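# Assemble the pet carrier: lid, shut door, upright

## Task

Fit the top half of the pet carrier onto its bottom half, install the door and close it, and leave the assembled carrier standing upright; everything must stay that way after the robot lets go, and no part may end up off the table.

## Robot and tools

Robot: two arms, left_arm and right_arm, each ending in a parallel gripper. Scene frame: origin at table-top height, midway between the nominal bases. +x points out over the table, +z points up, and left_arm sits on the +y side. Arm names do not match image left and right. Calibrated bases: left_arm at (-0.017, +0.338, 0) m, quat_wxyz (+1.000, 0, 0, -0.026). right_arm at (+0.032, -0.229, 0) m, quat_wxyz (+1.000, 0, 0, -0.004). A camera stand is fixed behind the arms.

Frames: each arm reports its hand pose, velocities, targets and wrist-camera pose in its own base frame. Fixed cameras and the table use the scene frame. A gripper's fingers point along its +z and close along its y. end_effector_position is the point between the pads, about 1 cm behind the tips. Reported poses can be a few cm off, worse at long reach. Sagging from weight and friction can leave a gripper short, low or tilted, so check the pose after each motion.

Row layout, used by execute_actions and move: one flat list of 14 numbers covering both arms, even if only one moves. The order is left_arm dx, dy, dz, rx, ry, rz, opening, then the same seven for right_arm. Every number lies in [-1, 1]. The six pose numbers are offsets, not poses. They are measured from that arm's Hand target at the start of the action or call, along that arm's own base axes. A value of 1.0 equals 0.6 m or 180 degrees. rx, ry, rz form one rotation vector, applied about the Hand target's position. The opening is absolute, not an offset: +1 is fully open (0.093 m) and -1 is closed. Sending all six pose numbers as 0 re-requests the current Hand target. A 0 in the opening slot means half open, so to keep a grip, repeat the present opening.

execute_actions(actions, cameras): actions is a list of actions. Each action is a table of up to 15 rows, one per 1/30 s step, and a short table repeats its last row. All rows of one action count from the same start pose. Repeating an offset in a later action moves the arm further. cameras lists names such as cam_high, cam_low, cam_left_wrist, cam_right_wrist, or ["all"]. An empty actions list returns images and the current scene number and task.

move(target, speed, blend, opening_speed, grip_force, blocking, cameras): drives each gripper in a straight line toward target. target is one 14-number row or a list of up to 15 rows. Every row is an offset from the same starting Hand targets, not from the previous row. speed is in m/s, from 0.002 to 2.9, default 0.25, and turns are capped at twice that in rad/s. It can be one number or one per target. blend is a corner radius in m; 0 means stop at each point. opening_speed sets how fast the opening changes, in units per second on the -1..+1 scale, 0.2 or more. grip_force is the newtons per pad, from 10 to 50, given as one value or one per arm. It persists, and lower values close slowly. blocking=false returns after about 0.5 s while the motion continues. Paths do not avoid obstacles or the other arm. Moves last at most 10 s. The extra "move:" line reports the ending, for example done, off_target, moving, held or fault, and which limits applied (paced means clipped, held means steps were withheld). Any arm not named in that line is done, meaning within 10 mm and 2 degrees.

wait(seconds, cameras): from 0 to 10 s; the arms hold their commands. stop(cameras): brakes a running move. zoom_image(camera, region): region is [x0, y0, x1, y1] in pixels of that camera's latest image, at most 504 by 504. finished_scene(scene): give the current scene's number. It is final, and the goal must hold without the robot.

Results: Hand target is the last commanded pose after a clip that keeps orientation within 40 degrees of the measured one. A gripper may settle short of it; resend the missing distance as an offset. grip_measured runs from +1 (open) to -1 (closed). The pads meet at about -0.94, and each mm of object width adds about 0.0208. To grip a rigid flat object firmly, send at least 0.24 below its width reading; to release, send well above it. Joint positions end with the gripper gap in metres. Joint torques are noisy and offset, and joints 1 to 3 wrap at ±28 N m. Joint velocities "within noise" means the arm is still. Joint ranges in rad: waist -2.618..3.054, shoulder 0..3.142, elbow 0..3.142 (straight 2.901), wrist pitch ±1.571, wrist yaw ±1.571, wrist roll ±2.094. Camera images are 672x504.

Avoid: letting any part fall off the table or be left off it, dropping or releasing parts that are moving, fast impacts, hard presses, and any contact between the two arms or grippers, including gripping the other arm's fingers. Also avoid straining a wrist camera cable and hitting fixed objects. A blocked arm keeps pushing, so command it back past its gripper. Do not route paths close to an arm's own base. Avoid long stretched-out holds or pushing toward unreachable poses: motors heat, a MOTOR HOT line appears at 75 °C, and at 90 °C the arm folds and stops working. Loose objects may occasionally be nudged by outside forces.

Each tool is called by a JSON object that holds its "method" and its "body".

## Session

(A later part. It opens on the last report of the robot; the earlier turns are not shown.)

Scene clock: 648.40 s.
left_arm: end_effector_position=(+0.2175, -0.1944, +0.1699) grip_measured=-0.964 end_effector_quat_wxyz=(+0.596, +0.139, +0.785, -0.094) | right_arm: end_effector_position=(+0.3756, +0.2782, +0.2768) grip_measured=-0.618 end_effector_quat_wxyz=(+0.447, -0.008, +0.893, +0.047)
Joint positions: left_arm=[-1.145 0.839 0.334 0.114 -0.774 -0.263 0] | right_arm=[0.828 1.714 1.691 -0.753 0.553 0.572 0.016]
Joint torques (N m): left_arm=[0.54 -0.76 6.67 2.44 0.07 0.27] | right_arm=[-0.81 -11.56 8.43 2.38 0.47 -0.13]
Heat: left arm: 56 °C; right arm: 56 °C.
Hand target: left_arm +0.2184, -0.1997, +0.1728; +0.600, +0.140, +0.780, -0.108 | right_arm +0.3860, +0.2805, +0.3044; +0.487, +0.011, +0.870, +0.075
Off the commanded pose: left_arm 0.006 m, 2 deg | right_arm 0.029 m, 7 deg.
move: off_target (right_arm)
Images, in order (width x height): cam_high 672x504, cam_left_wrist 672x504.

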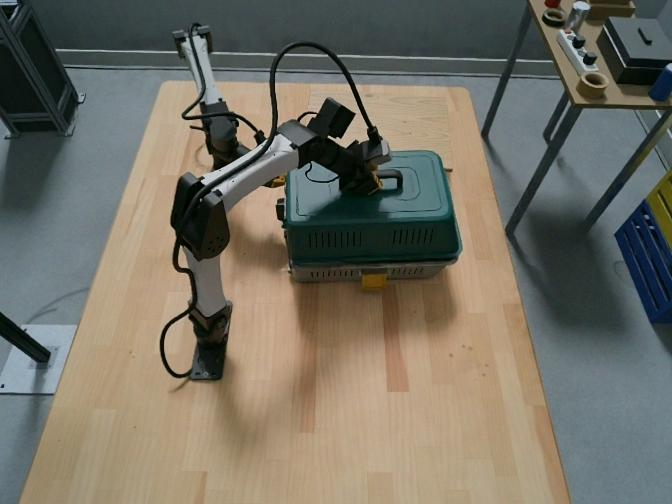

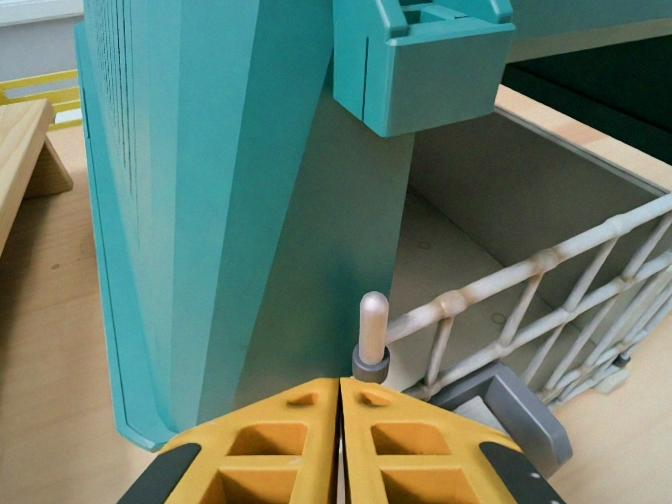

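{"method": "move", "body": {"target": [0,0,0,0,0,0,-0.97,0.0,0.012,-0.016,-0.007,0,0,-1], "speed": 0.06, "cameras": ["cam_left_wrist","cam_high"]}}

{"method": "zoom_image", "body": {"camera": "cam_high", "region": [260, 180, 320, 280]}}

Scene clock: 653.57 s.
left_arm: end_effector_position=(+0.2175, -0.1944, +0.1699) grip_measured=-0.964 end_effector_quat_wxyz=(+0.596, +0.139, +0.785, -0.094) | right_arm: end_effector_position=(+0.3772, +0.2822, +0.2735) grip_measured=-0.618 end_effector_quat_wxyz=(+0.448, -0.010, +0.893, +0.046)
Joint positions: left_arm=[-1.145 0.839 0.334 0.114 -0.774 -0.263 0] | right_arm=[0.833 1.727 1.691 -0.741 0.558 0.572 0.016]
Joint torques (N m): left_arm=[0.5 -0.73 6.56 2.44 0 0.25] | right_arm=[0.24 -10.55 7.95 2.39 0.63 -0.13]
Heat: left arm: 57 °C; right arm: 55 °C.
Hand target: left_arm +0.2184, -0.1997, +0.1728; +0.600, +0.140, +0.780, -0.108 | right_arm +0.3860, +0.2877, +0.2948; +0.487, +0.006, +0.871, +0.065
Off the commanded pose: left_arm 0.006 m, 2 deg | right_arm 0.024 m, 6 deg.
move: off_target (right_arm)
Images, in order (width x height): cam_high 672x504, cam_left_wrist 672x504.

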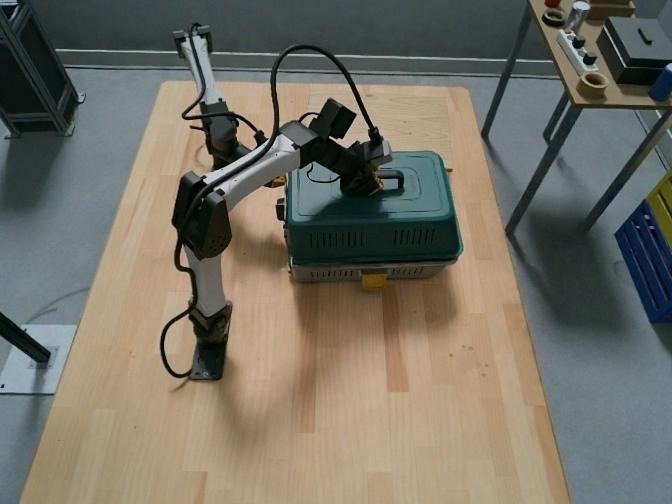

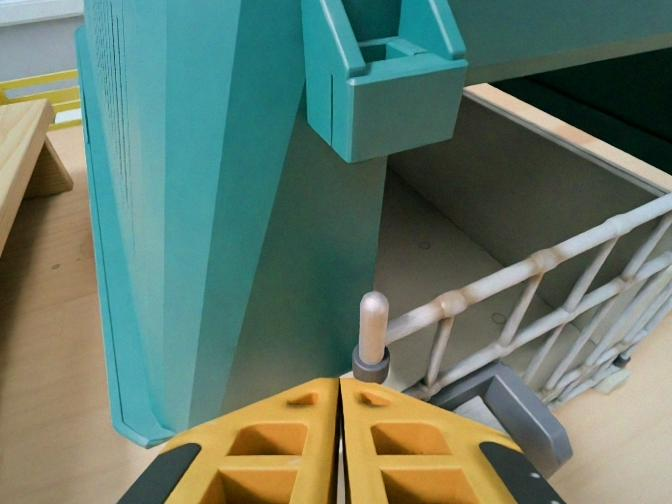

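Scaled by 5.040 from the camera's 672x504 image, which has a finer 960x720 frame.

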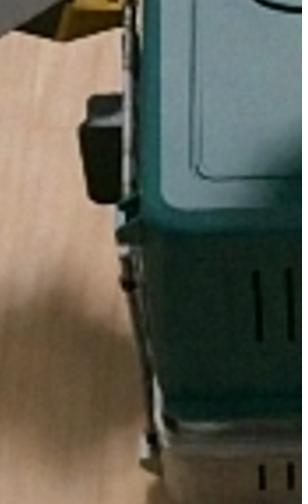

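{"method": "move", "body": {"target": [0,0,0,0,0,0,-0.97,0.0,0.0,0.02,-0.025,0,0,-1], "speed": 0.06, "cameras": ["cam_left_wrist","cam_high","cam_low"]}}

{"method": "zoom_image", "body": {"camera": "cam_low", "region": [200, 50, 560, 310]}}

Scene clock: 657.47 s.
left_arm: end_effector_position=(+0.2175, -0.1944, +0.1699) grip_measured=-0.964 end_effector_quat_wxyz=(+0.596, +0.139, +0.785, -0.094) | right_arm: end_effector_position=(+0.3753, +0.2806, +0.2708) grip_measured=-0.618 end_effector_quat_wxyz=(+0.442, -0.033, +0.896, +0.009)
Joint positions: left_arm=[-1.145 0.839 0.334 0.114 -0.774 -0.263 0] | right_arm=[0.846 1.755 1.733 -0.806 0.598 0.533 0.016]
Joint torques (N m): left_arm=[0.38 -0.69 6.71 2.45 0.06 0.24] | right_arm=[0.28 -10.11 13.23 2.01 0.69 -0.15]
Heat: left arm: 57 °C; right arm: 54 °C.
Hand target: left_arm +0.2184, -0.1997, +0.1728; +0.600, +0.140, +0.780, -0.108 | right_arm +0.3861, +0.2877, +0.3068; +0.487, -0.013, +0.873, +0.031
Off the commanded pose: left_arm 0.006 m, 2 deg | right_arm 0.038 m, 7 deg.
move: off_target (right_arm)
Images, in order (width x height): cam_high 672x504, cam_low 672x504, cam_left_wrist 672x504.

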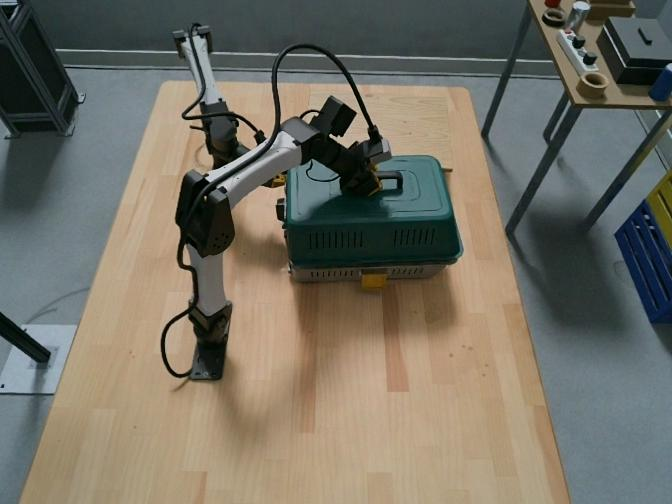

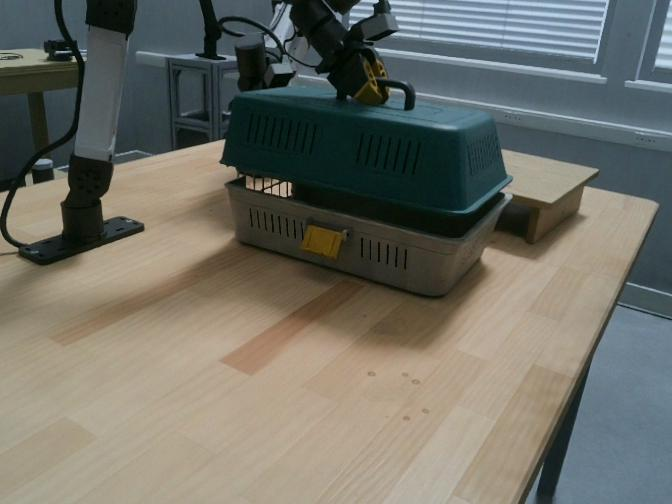

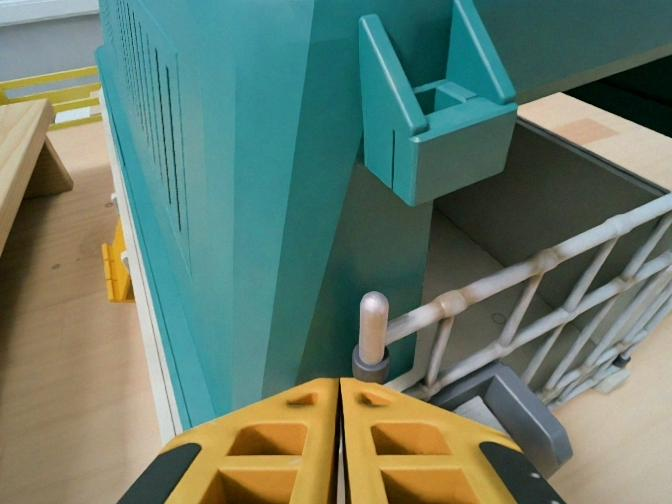

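Scaled by 1.400 from the camera's 672x504 image, which has a finer 960x720 frame.

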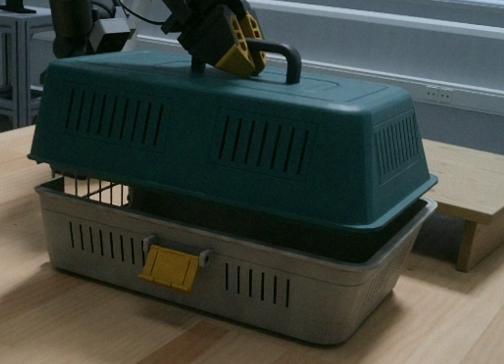

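{"method": "move", "body": {"target": [0,0,0,0,0,0,-0.97,0.0,0.017,-0.004,0.00,0,0.012,-1], "speed": 0.06, "cameras": ["cam_left_wrist","cam_high"]}}

{"method": "zoom_image", "body": {"camera": "cam_high", "region": [250, 130, 490, 310]}}

{"method": "zoom_image", "body": {"camera": "cam_high", "region": [260, 180, 320, 280]}}

Scene clock: 663.77 s.
left_arm: end_effector_position=(+0.2173, -0.1948, +0.1700) grip_measured=-0.964 end_effector_quat_wxyz=(+0.596, +0.139, +0.785, -0.096) | right_arm: end_effector_position=(+0.3748, +0.2850, +0.2664) grip_measured=-0.618 end_effector_quat_wxyz=(+0.439, -0.047, +0.897, +0.005)
Joint positions: left_arm=[-1.145 0.839 0.334 0.115 -0.771 -0.263 0] | right_arm=[0.852 1.766 1.733 -0.802 0.595 0.512 0.016]
Joint torques (N m): left_arm=[0.53 -0.59 6.68 2.4 0.02 0.25] | right_arm=[0.42 -10.65 12.89 2.19 0.51 -0.18]
Heat: left arm: 57 °C; right arm: 54 °C.
Hand target: left_arm +0.2184, -0.1997, +0.1728; +0.600, +0.140, +0.780, -0.108 | right_arm +0.3860, +0.2979, +0.3044; +0.486, -0.029, +0.872, +0.040
Off the commanded pose: left_arm 0.006 m, 2 deg | right_arm 0.042 m, 8 deg.
move: off_target (right_arm)
Images, in order (width x height): cam_high 672x504, cam_left_wrist 672x504.

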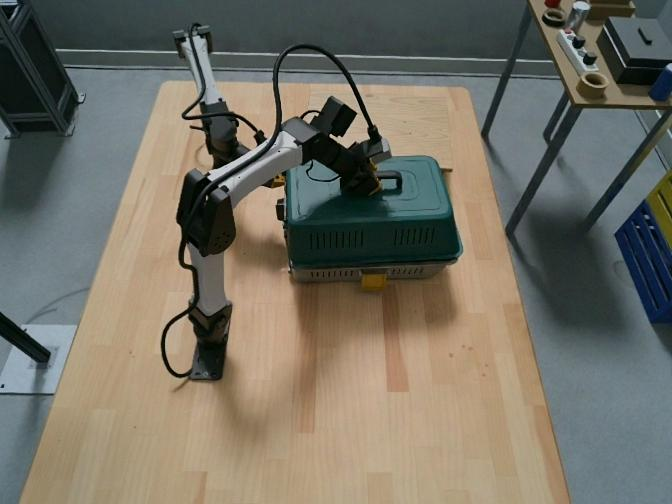

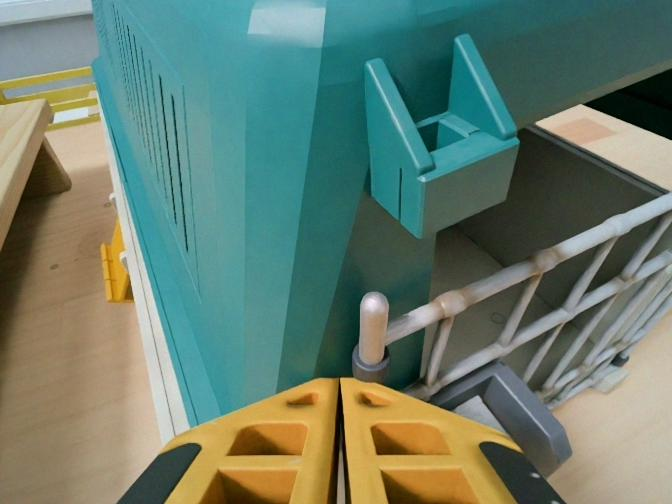

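Scaled by 2.100 from the camera's 672x504 image, which has a finer 960x720 frame.

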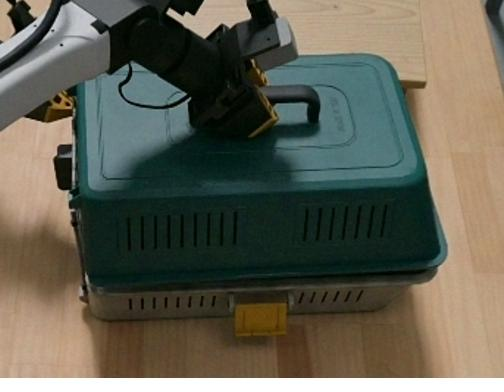

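Scaled by 5.040 from the camera's 672x504 image, which has a finer 960x720 frame.

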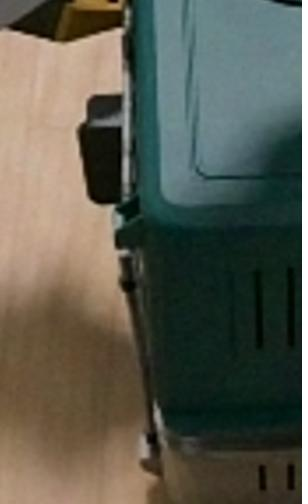

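{"method": "move", "body": {"target": [0,0,0,0,0,0,-0.97,0.0,0.0,0.025,0.03,0,0.0,-1], "speed": 0.08}}

{"method": "move", "body": {"target": [0,0,0,0,0,0,-0.97,0.0,0.0,-0.015,0,0,0.0,-1], "speed": 0.08, "cameras": ["cam_left_wrist","cam_high","cam_low"]}}

{"method": "zoom_image", "body": {"camera": "cam_high", "region": [250, 130, 490, 310]}}

{"method": "zoom_image", "body": {"camera": "cam_low", "region": [200, 50, 560, 310]}}

Scene clock: 675.50 s.
left_arm: end_effector_position=(+0.2174, -0.1951, +0.1704) grip_measured=-0.964 end_effector_quat_wxyz=(+0.596, +0.139, +0.785, -0.097) | right_arm: end_effector_position=(+0.3757, +0.2884, +0.2655) grip_measured=-0.618 end_effector_quat_wxyz=(+0.434, -0.043, +0.900, +0.023)
Joint positions: left_arm=[-1.145 0.839 0.334 0.118 -0.771 -0.263 0] | right_arm=[0.845 1.766 1.733 -0.792 0.559 0.525 0.016]
Joint torques (N m): left_arm=[0.5 -0.57 6.72 2.4 0.03 0.29] | right_arm=[-0.35 -13.59 13.71 2.21 0.31 0.13]
Heat: left arm: 58 °C; right arm: 55 °C.
Hand target: left_arm +0.2184, -0.1996, +0.1728; +0.600, +0.140, +0.780, -0.108 | right_arm +0.3860, +0.2979, +0.3195; +0.487, -0.007, +0.870, +0.081
Off the commanded pose: left_arm 0.005 m, 2 deg | right_arm 0.056 m, 11 deg.
move: off_target (right_arm)

Scene clock: 676.37 s.
left_arm: end_effector_position=(+0.2174, -0.1951, +0.1704) grip_measured=-0.964 end_effector_quat_wxyz=(+0.596, +0.139, +0.785, -0.096) | right_arm: end_effector_position=(+0.3770, +0.2933, +0.2678) grip_measured=-0.618 end_effector_quat_wxyz=(+0.437, -0.039, +0.898, +0.038)
Joint positions: left_arm=[-1.145 0.839 0.334 0.118 -0.771 -0.262 0] | right_arm=[0.845 1.766 1.733 -0.769 0.544 0.533 0.016]
Joint torques (N m): left_arm=[0.53 -0.75 6.56 2.4 0.02 0.28] | right_arm=[-0.39 -13.7 10.24 2.33 0.47 0.08]
Heat: left arm: 58 °C; right arm: 55 °C.
Hand target: left_arm +0.2184, -0.1996, +0.1728; +0.600, +0.140, +0.780, -0.108 | right_arm +0.3860, +0.2979, +0.3104; +0.487, -0.007, +0.870, +0.081
Off the commanded pose: left_arm 0.005 m, 2 deg | right_arm 0.044 m, 9 deg.
move: off_target (right_arm)
Images, in order (width x height): cam_high 672x504, cam_low 672x504, cam_left_wrist 672x504.

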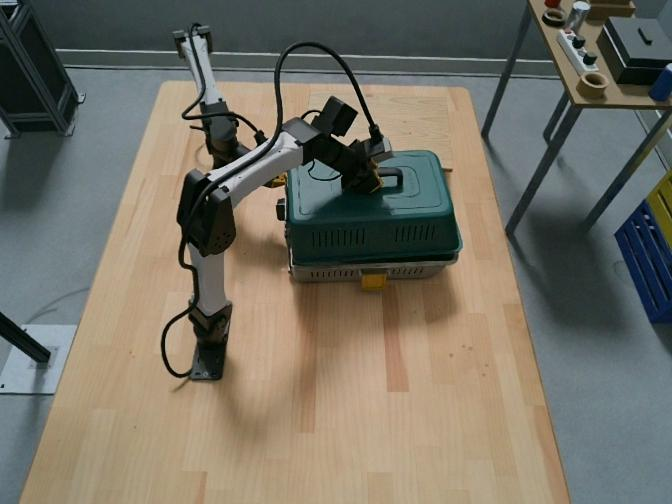

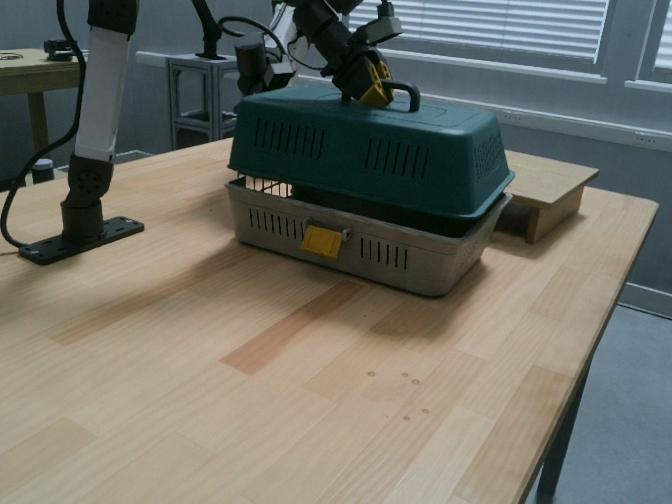

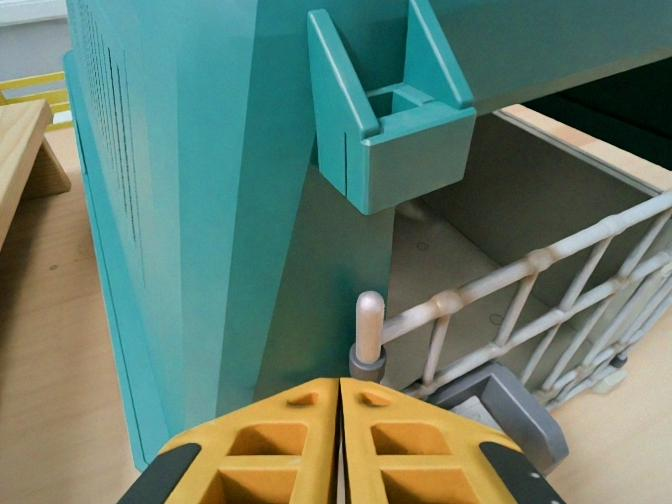

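Scaled by 2.100 from the camera's 672x504 image, which has a finer 960x720 frame.

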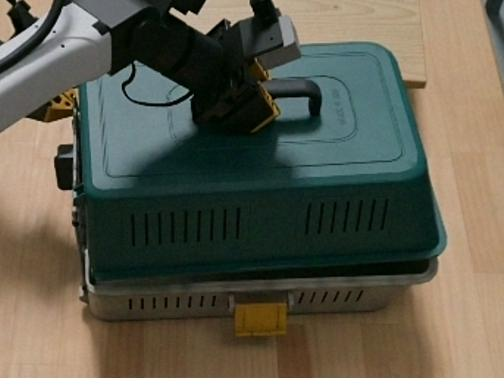

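Scaled by 1.400 from the camera's 672x504 image, which has a finer 960x720 frame.

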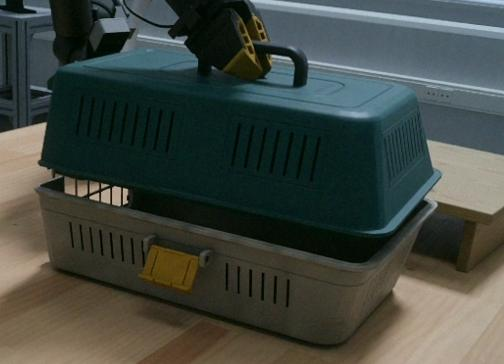

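{"method": "move", "body": {"target": [0,0,0,0,0,0,-0.97,-0.004,0.007,-0.016,0.006,0,0.0,-1], "speed": 0.06, "cameras": ["cam_left_wrist","cam_high","cam_low"]}}

{"method": "zoom_image", "body": {"camera": "cam_high", "region": [250, 130, 490, 310]}}

{"method": "zoom_image", "body": {"camera": "cam_high", "region": [260, 180, 320, 280]}}

{"method": "zoom_image", "body": {"camera": "cam_low", "region": [200, 50, 560, 310]}}

Scene clock: 682.30 s.
left_arm: end_effector_position=(+0.2174, -0.1951, +0.1704) grip_measured=-0.964 end_effector_quat_wxyz=(+0.596, +0.139, +0.785, -0.096) | right_arm: end_effector_position=(+0.3793, +0.2965, +0.2636) grip_measured=-0.618 end_effector_quat_wxyz=(+0.441, -0.028, +0.896, +0.048)
Joint positions: left_arm=[-1.145 0.839 0.334 0.118 -0.771 -0.262 0] | right_arm=[0.845 1.766 1.707 -0.727 0.542 0.553 0.016]
Joint torques (N m): left_arm=[0.43 -0.73 6.75 2.4 0.02 0.3] | right_arm=[0.44 -14.28 8.35 2.39 0.47 0.07]
Heat: left arm: 58 °C; right arm: 55 °C.
Hand target: left_arm +0.2184, -0.1996, +0.1728; +0.600, +0.140, +0.780, -0.108 | right_arm +0.3836, +0.3021, +0.3008; +0.487, -0.002, +0.869, +0.089
Off the commanded pose: left_arm 0.005 m, 2 deg | right_arm 0.038 m, 8 deg.
move: off_target (right_arm)
Images, in order (width x height): cam_high 672x504, cam_low 672x504, cam_left_wrist 672x504.

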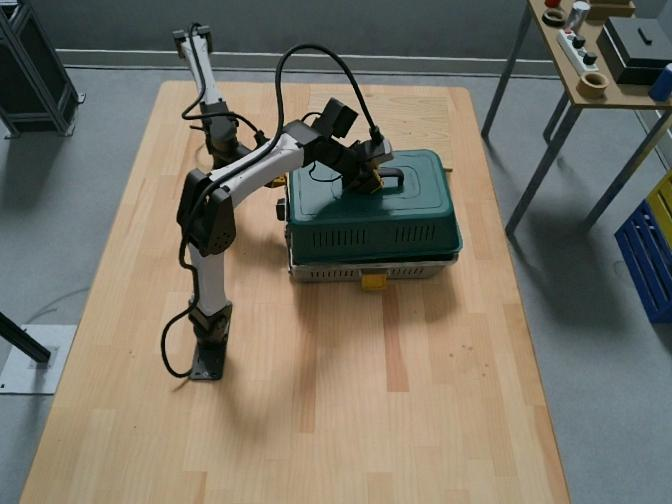

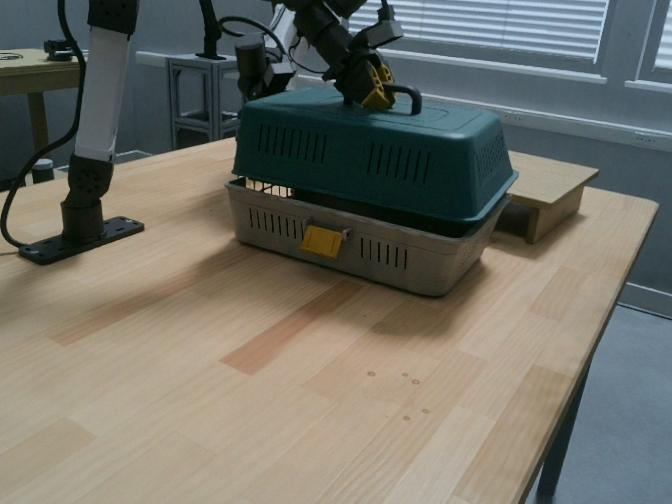

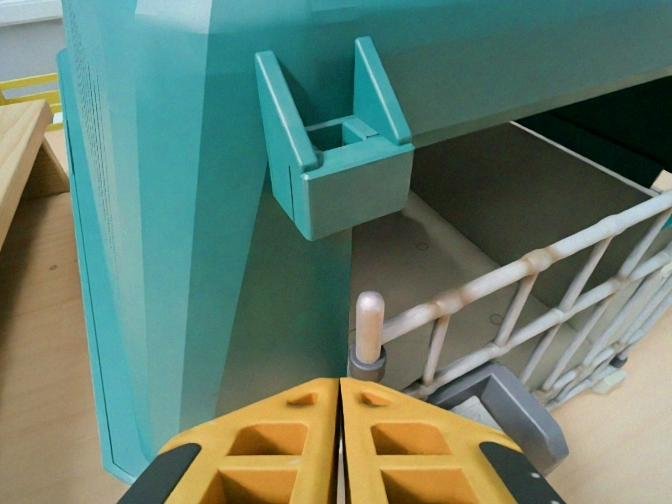

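Scaled by 2.100 from the camera's 672x504 image, which has a finer 960x720 frame.

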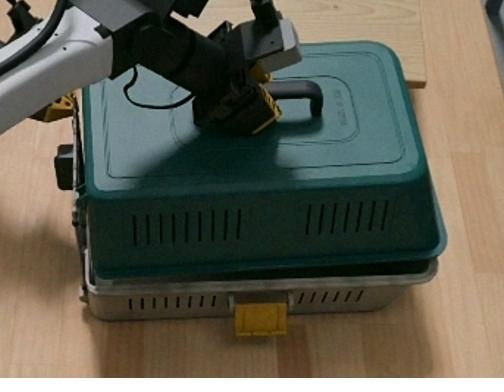

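Scaled by 5.040 from the camera's 672x504 image, which has a finer 960x720 frame.

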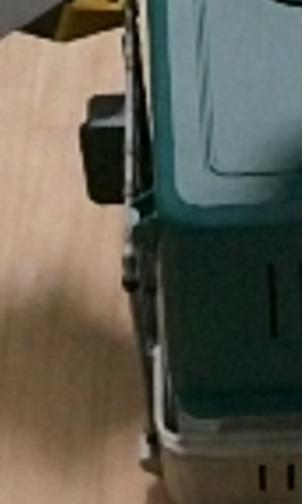

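Scaled by 1.400 from the camera's 672x504 image, which has a finer 960x720 frame.

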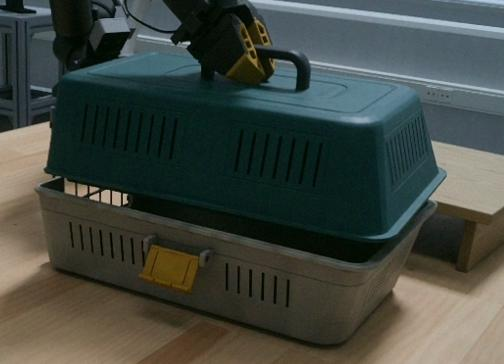

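{"method": "move", "body": {"target": [0,0,0,0,0,0,-0.97,-0.016,-0.011,-0.013,0.0,0,-0.012,-1], "speed": 0.06, "cameras": ["cam_left_wrist","cam_high","cam_low"]}}

{"method": "zoom_image", "body": {"camera": "cam_high", "region": [250, 130, 490, 310]}}

{"method": "zoom_image", "body": {"camera": "cam_high", "region": [260, 180, 320, 280]}}

{"method": "zoom_image", "body": {"camera": "cam_low", "region": [200, 50, 560, 310]}}

Scene clock: 689.57 s.
left_arm: end_effector_position=(+0.2173, -0.1952, +0.1704) grip_measured=-0.964 end_effector_quat_wxyz=(+0.596, +0.139, +0.785, -0.097) | right_arm: end_effector_position=(+0.3710, +0.2930, +0.2521) grip_measured=-0.618 end_effector_quat_wxyz=(+0.440, -0.016, +0.897, +0.039)
Joint positions: left_arm=[-1.145 0.839 0.334 0.118 -0.77 -0.262 0] | right_arm=[0.864 1.746 1.646 -0.713 0.576 0.593 0.016]
Joint torques (N m): left_arm=[0.62 -0.62 6.54 2.39 0.03 0.25] | right_arm=[0.51 -15.19 8.21 2.27 0.61 0.09]
Heat: left arm: 58 °C; right arm: 55 °C.
Hand target: left_arm +0.2184, -0.1996, +0.1728; +0.600, +0.140, +0.780, -0.108 | right_arm +0.3740, +0.2954, +0.2929; +0.489, +0.014, +0.869, +0.080
Off the commanded pose: left_arm 0.005 m, 2 deg | right_arm 0.041 m, 9 deg.
move: off_target (right_arm)
Images, in order (width x height): cam_high 672x504, cam_low 672x504, cam_left_wrist 672x504.

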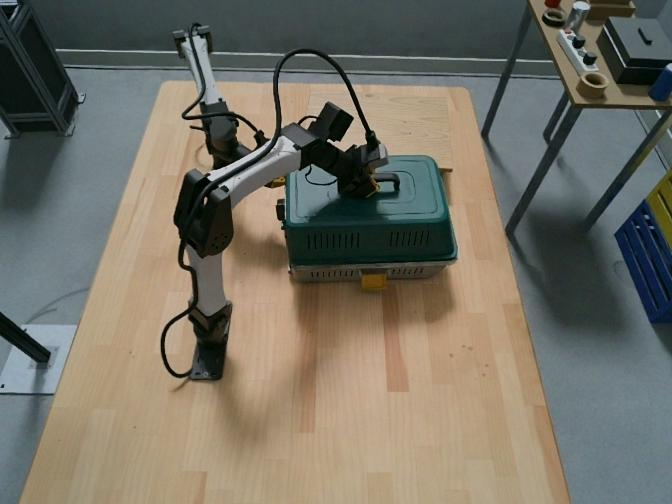

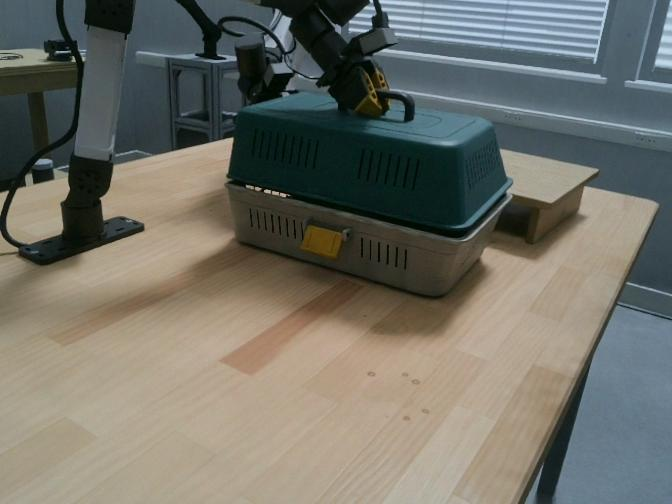

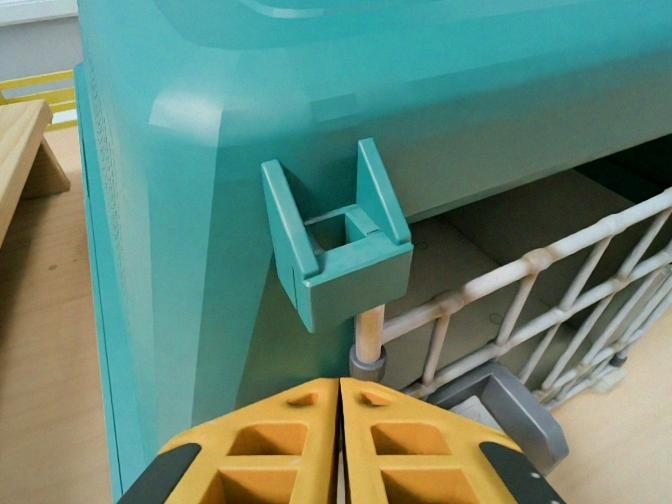

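Scaled by 2.100 from the camera's 672x504 image, which has a finer 960x720 frame.

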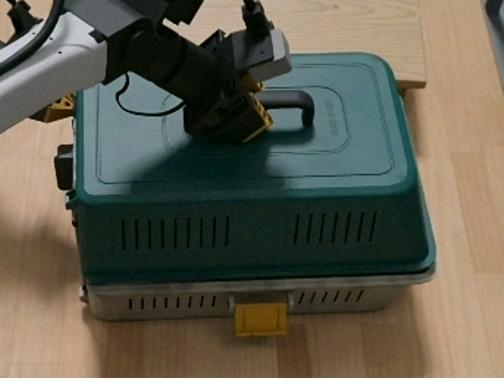

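Scaled by 5.040 from the camera's 672x504 image, which has a finer 960x720 frame.

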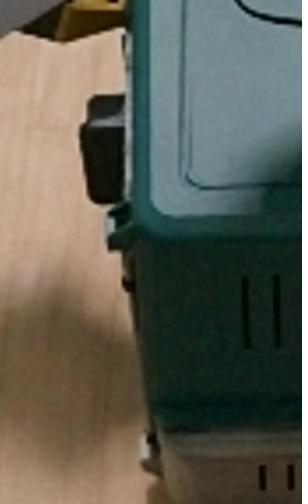

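Scaled by 1.400 from the camera's 672x504 image, which has a finer 960x720 frame.

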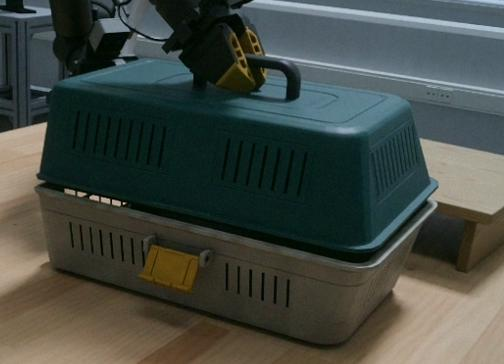

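{"method": "move", "body": {"target": [0,0,0,0,0,0,-0.97,0.004,-0.01,-0.002,0.0,0,0.004,-1], "speed": 0.06, "cameras": ["cam_left_wrist","cam_high"]}}

{"method": "zoom_image", "body": {"camera": "cam_left_wrist", "region": [250, 120, 450, 400]}}

{"method": "zoom_image", "body": {"camera": "cam_high", "region": [260, 180, 320, 280]}}

Scene clock: 696.43 s.
left_arm: end_effector_position=(+0.2173, -0.1954, +0.1706) grip_measured=-0.964 end_effector_quat_wxyz=(+0.596, +0.139, +0.785, -0.098) | right_arm: end_effector_position=(+0.3709, +0.2906, +0.2529) grip_measured=-0.618 end_effector_quat_wxyz=(+0.444, -0.014, +0.895, +0.047)
Joint positions: left_arm=[-1.145 0.839 0.334 0.119 -0.769 -0.262 0] | right_arm=[0.857 1.726 1.615 -0.683 0.566 0.588 0.016]
Joint torques (N m): left_arm=[0.51 -0.77 6.56 2.39 0.02 0.29] | right_arm=[-0.65 -14.94 8.18 2.27 0.46 -0.11]
Heat: left arm: 58 °C; right arm: 55 °C.
Hand target: left_arm +0.2184, -0.1996, +0.1728; +0.600, +0.140, +0.780, -0.108 | right_arm +0.3764, +0.2895, +0.2918; +0.488, +0.009, +0.869, +0.083
Off the commanded pose: left_arm 0.005 m, 1 deg | right_arm 0.039 m, 8 deg.
move: off_target (right_arm)
Images, in order (width x height): cam_high 672x504, cam_left_wrist 672x504.

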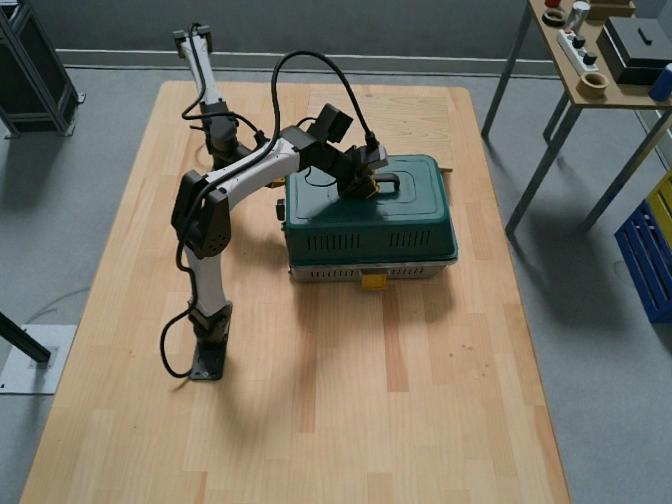

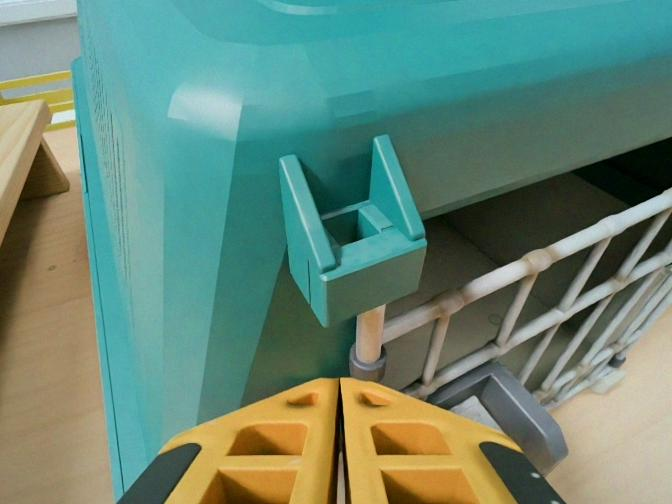

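Scaled by 1.800 from the camera's 672x504 image, which has a finer 960x720 frame.

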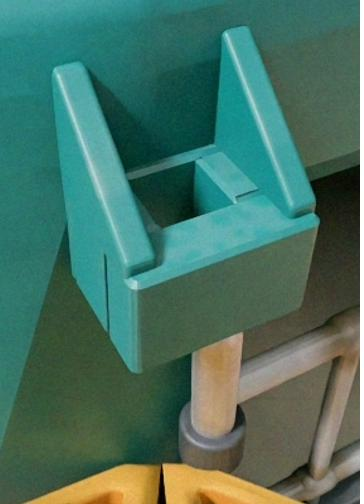

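Scaled by 5.040 from the camera's 672x504 image, which has a finer 960x720 frame.

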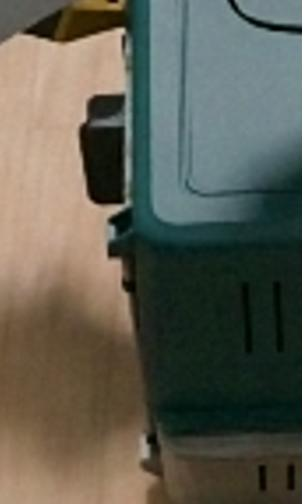

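{"method": "move", "body": {"target": [0,0,0,0,0,0,-0.97,0.00,-0.01,-0.004,0.0,0,0.0,-1], "speed": 0.06, "cameras": ["cam_left_wrist","cam_high"]}}

{"method": "zoom_image", "body": {"camera": "cam_left_wrist", "region": [250, 120, 450, 400]}}

{"method": "zoom_image", "body": {"camera": "cam_high", "region": [260, 180, 320, 280]}}

Scene clock: 707.23 s.
left_arm: end_effector_position=(+0.2172, -0.1958, +0.1707) grip_measured=-0.964 end_effector_quat_wxyz=(+0.596, +0.139, +0.785, -0.099) | right_arm: end_effector_position=(+0.3721, +0.2857, +0.2524) grip_measured=-0.618 end_effector_quat_wxyz=(+0.447, -0.012, +0.893, +0.051)
Joint positions: left_arm=[-1.145 0.839 0.334 0.12 -0.767 -0.262 0] | right_arm=[0.846 1.706 1.583 -0.655 0.558 0.58 0.016]
Joint torques (N m): left_arm=[0.61 -0.8 6.54 2.36 -0.03 0.27] | right_arm=[-0.64 -14.71 8.2 2.21 0.46 -0.12]
Heat: left arm: 58 °C; right arm: 57 °C.
Hand target: left_arm +0.2184, -0.1996, +0.1728; +0.600, +0.140, +0.780, -0.108 | right_arm +0.3764, +0.2836, +0.2895; +0.488, +0.009, +0.869, +0.083
Off the commanded pose: left_arm 0.005 m, 1 deg | right_arm 0.037 m, 7 deg.
move: off_target (right_arm)
Images, in order (width x height): cam_high 672x504, cam_left_wrist 672x504.

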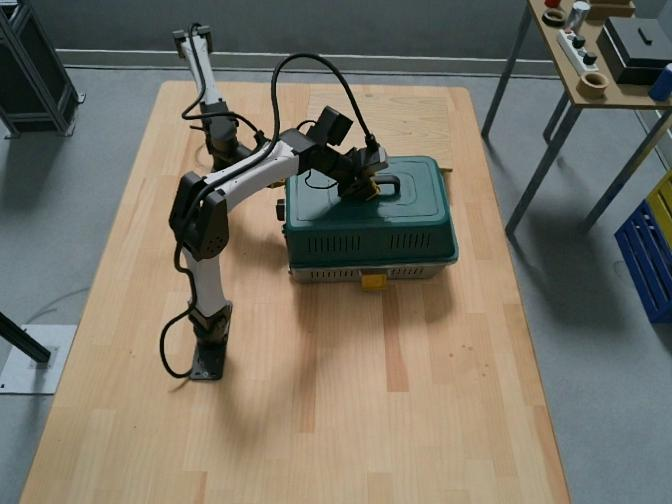

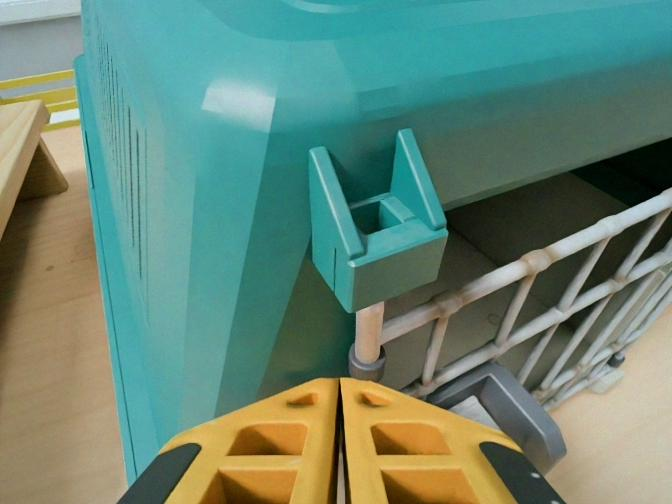

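Scaled by 1.800 from the camera's 672x504 image, which has a finer 960x720 frame.

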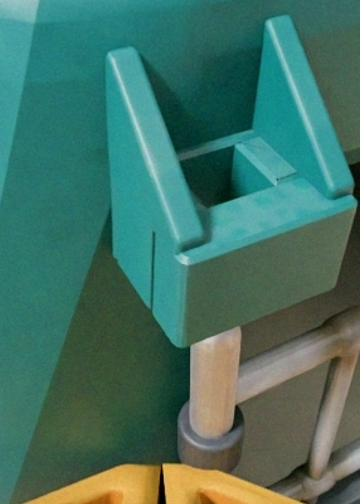

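Scaled by 5.040 from the camera's 672x504 image, which has a finer 960x720 frame.

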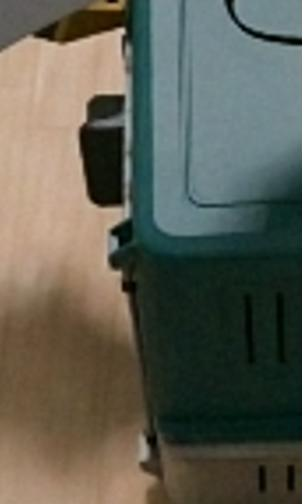

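{"method": "move", "body": {"target": [0,0,0,0,0,0,-0.97,0.00,0,-0.014,0.0,0,0.0,-1], "speed": 0.04, "cameras": ["cam_left_wrist","cam_high"]}}

{"method": "zoom_image", "body": {"camera": "cam_left_wrist", "region": [250, 120, 450, 400]}}

{"method": "zoom_image", "body": {"camera": "cam_high", "region": [260, 180, 320, 280]}}

Scene clock: 712.23 s.
left_arm: end_effector_position=(+0.2170, -0.1969, +0.1713) grip_measured=-0.964 end_effector_quat_wxyz=(+0.596, +0.140, +0.784, -0.102) | right_arm: end_effector_position=(+0.3728, +0.2854, +0.2465) grip_measured=-0.618 end_effector_quat_wxyz=(+0.450, -0.014, +0.892, +0.052)
Joint positions: left_arm=[-1.145 0.839 0.334 0.125 -0.762 -0.262 0] | right_arm=[0.844 1.699 1.546 -0.616 0.557 0.572 0.016]
Joint torques (N m): left_arm=[0.64 -0.64 6.67 2.33 -0.04 0.27] | right_arm=[-0.53 -14.27 8.18 2.18 0.45 -0.04]
Heat: left arm: 58 °C; right arm: 56 °C.
Hand target: left_arm +0.2184, -0.1996, +0.1728; +0.600, +0.140, +0.780, -0.108 | right_arm +0.3764, +0.2836, +0.2809; +0.488, +0.009, +0.869, +0.083
Off the commanded pose: left_arm 0.003 m, 1 deg | right_arm 0.035 m, 7 deg.
move: off_target (right_arm)
Images, in order (width x height): cam_high 672x504, cam_left_wrist 672x504.

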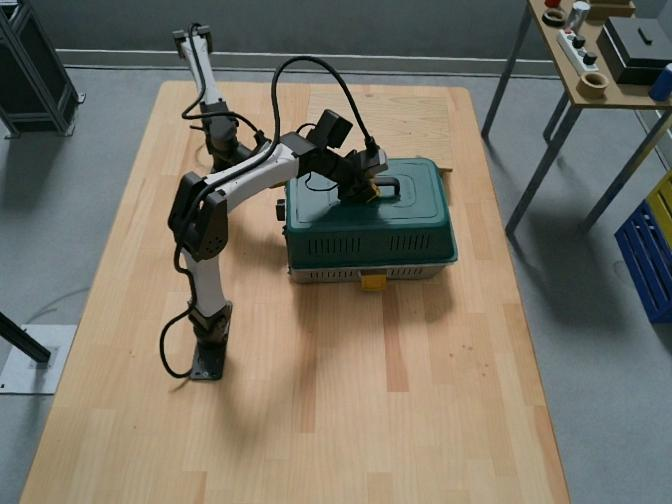

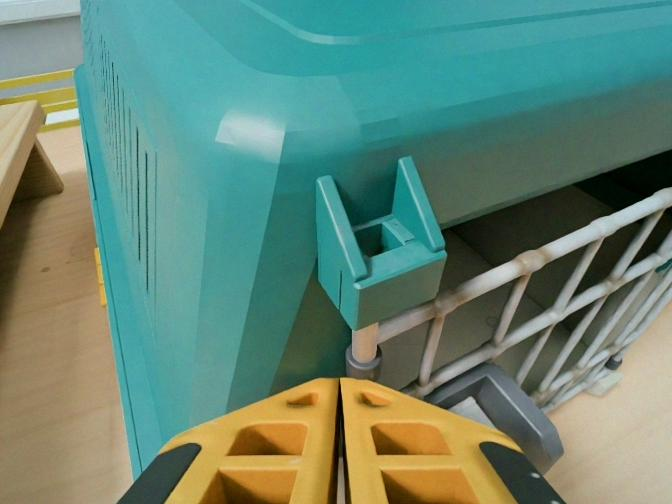

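Scaled by 1.800 from the camera's 672x504 image, which has a finer 960x720 frame.

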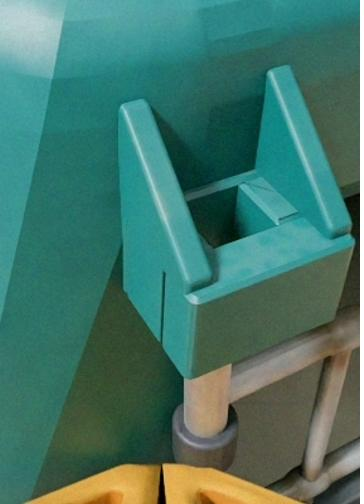

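Scaled by 5.040 from the camera's 672x504 image, which has a finer 960x720 frame.

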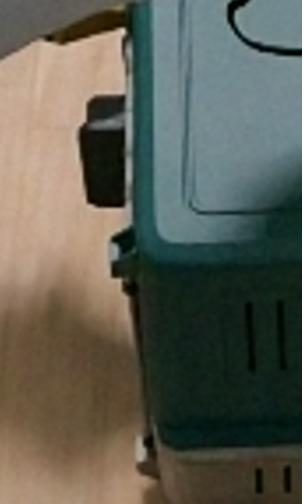

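{"method": "move", "body": {"target": [0,0,0,0,0,0,-0.97,0.00,0,-0.012,0.0,0.003,0.0,-1], "speed": 0.04, "cameras": ["cam_left_wrist","cam_high","cam_low"]}}

{"method": "zoom_image", "body": {"camera": "cam_left_wrist", "region": [250, 120, 450, 400]}}

{"method": "zoom_image", "body": {"camera": "cam_high", "region": [260, 180, 320, 280]}}

{"method": "zoom_image", "body": {"camera": "cam_low", "region": [200, 50, 560, 310]}}

Scene clock: 718.03 s.
left_arm: end_effector_position=(+0.2170, -0.1970, +0.1715) grip_measured=-0.964 end_effector_quat_wxyz=(+0.596, +0.140, +0.784, -0.103) | right_arm: end_effector_position=(+0.3730, +0.2857, +0.2443) grip_measured=-0.618 end_effector_quat_wxyz=(+0.451, -0.014, +0.891, +0.053)
Joint positions: left_arm=[-1.145 0.839 0.334 0.126 -0.762 -0.262 0] | right_arm=[0.844 1.697 1.533 -0.6 0.557 0.57 0.016]
Joint torques (N m): left_arm=[0.59 -0.64 6.61 2.33 -0.05 0.29] | right_arm=[-0.69 -13.91 7.57 2.16 0.38 0.02]
Heat: left arm: 58 °C; right arm: 56 °C.
Hand target: left_arm +0.2184, -0.1997, +0.1728; +0.600, +0.140, +0.780, -0.108 | right_arm +0.3764, +0.2836, +0.2737; +0.484, +0.009, +0.871, +0.083
Off the commanded pose: left_arm 0.003 m, 1 deg | right_arm 0.030 m, 6 deg.
move: off_target (right_arm)
Images, in order (width x height): cam_high 672x504, cam_low 672x504, cam_left_wrist 672x504.

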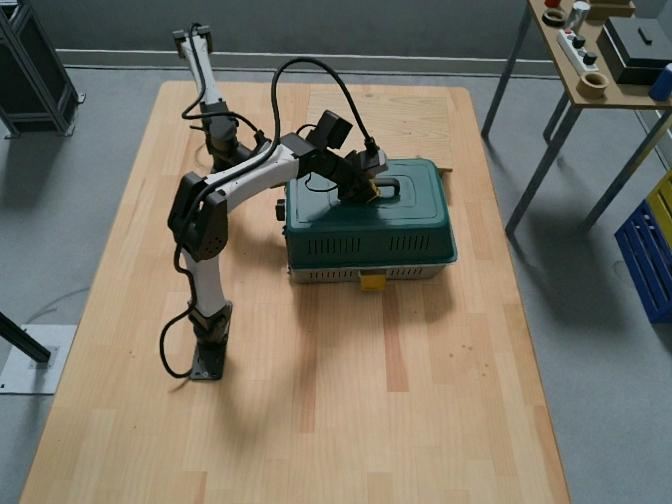

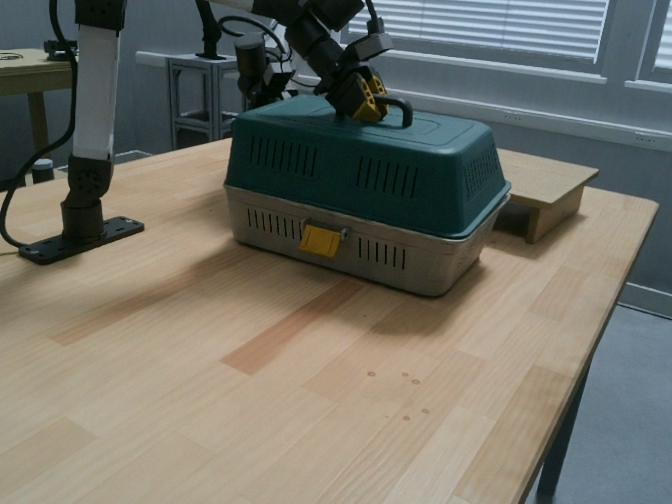

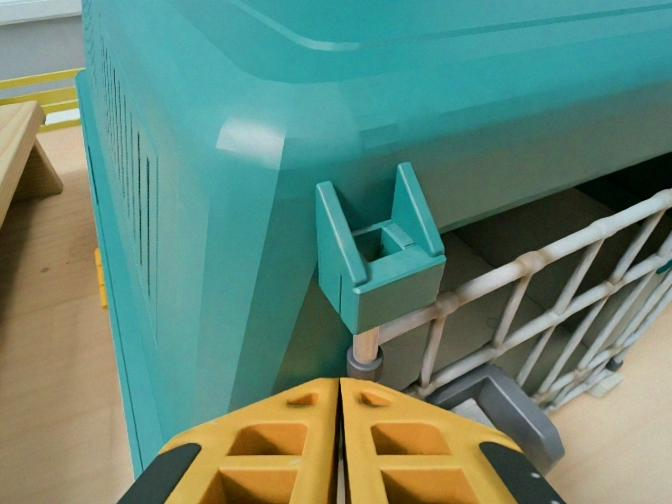

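Scaled by 1.800 from the camera's 672x504 image, which has a finer 960x720 frame.

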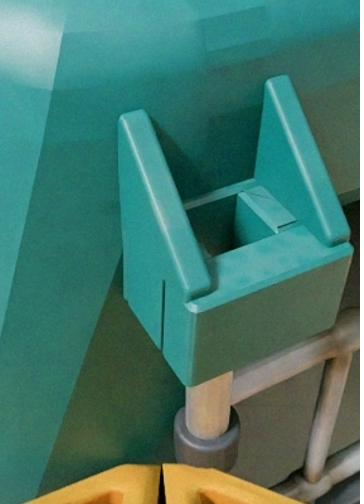

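Scaled by 5.040 from the camera's 672x504 image, which has a finer 960x720 frame.

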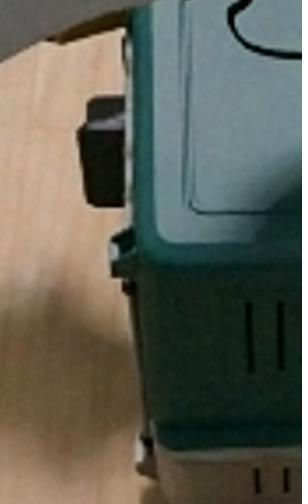

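Scaled by 1.400 from the camera's 672x504 image, which has a finer 960x720 frame.

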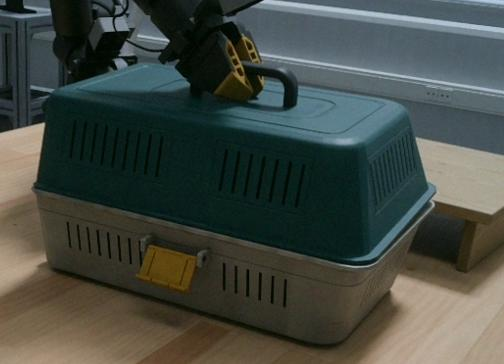

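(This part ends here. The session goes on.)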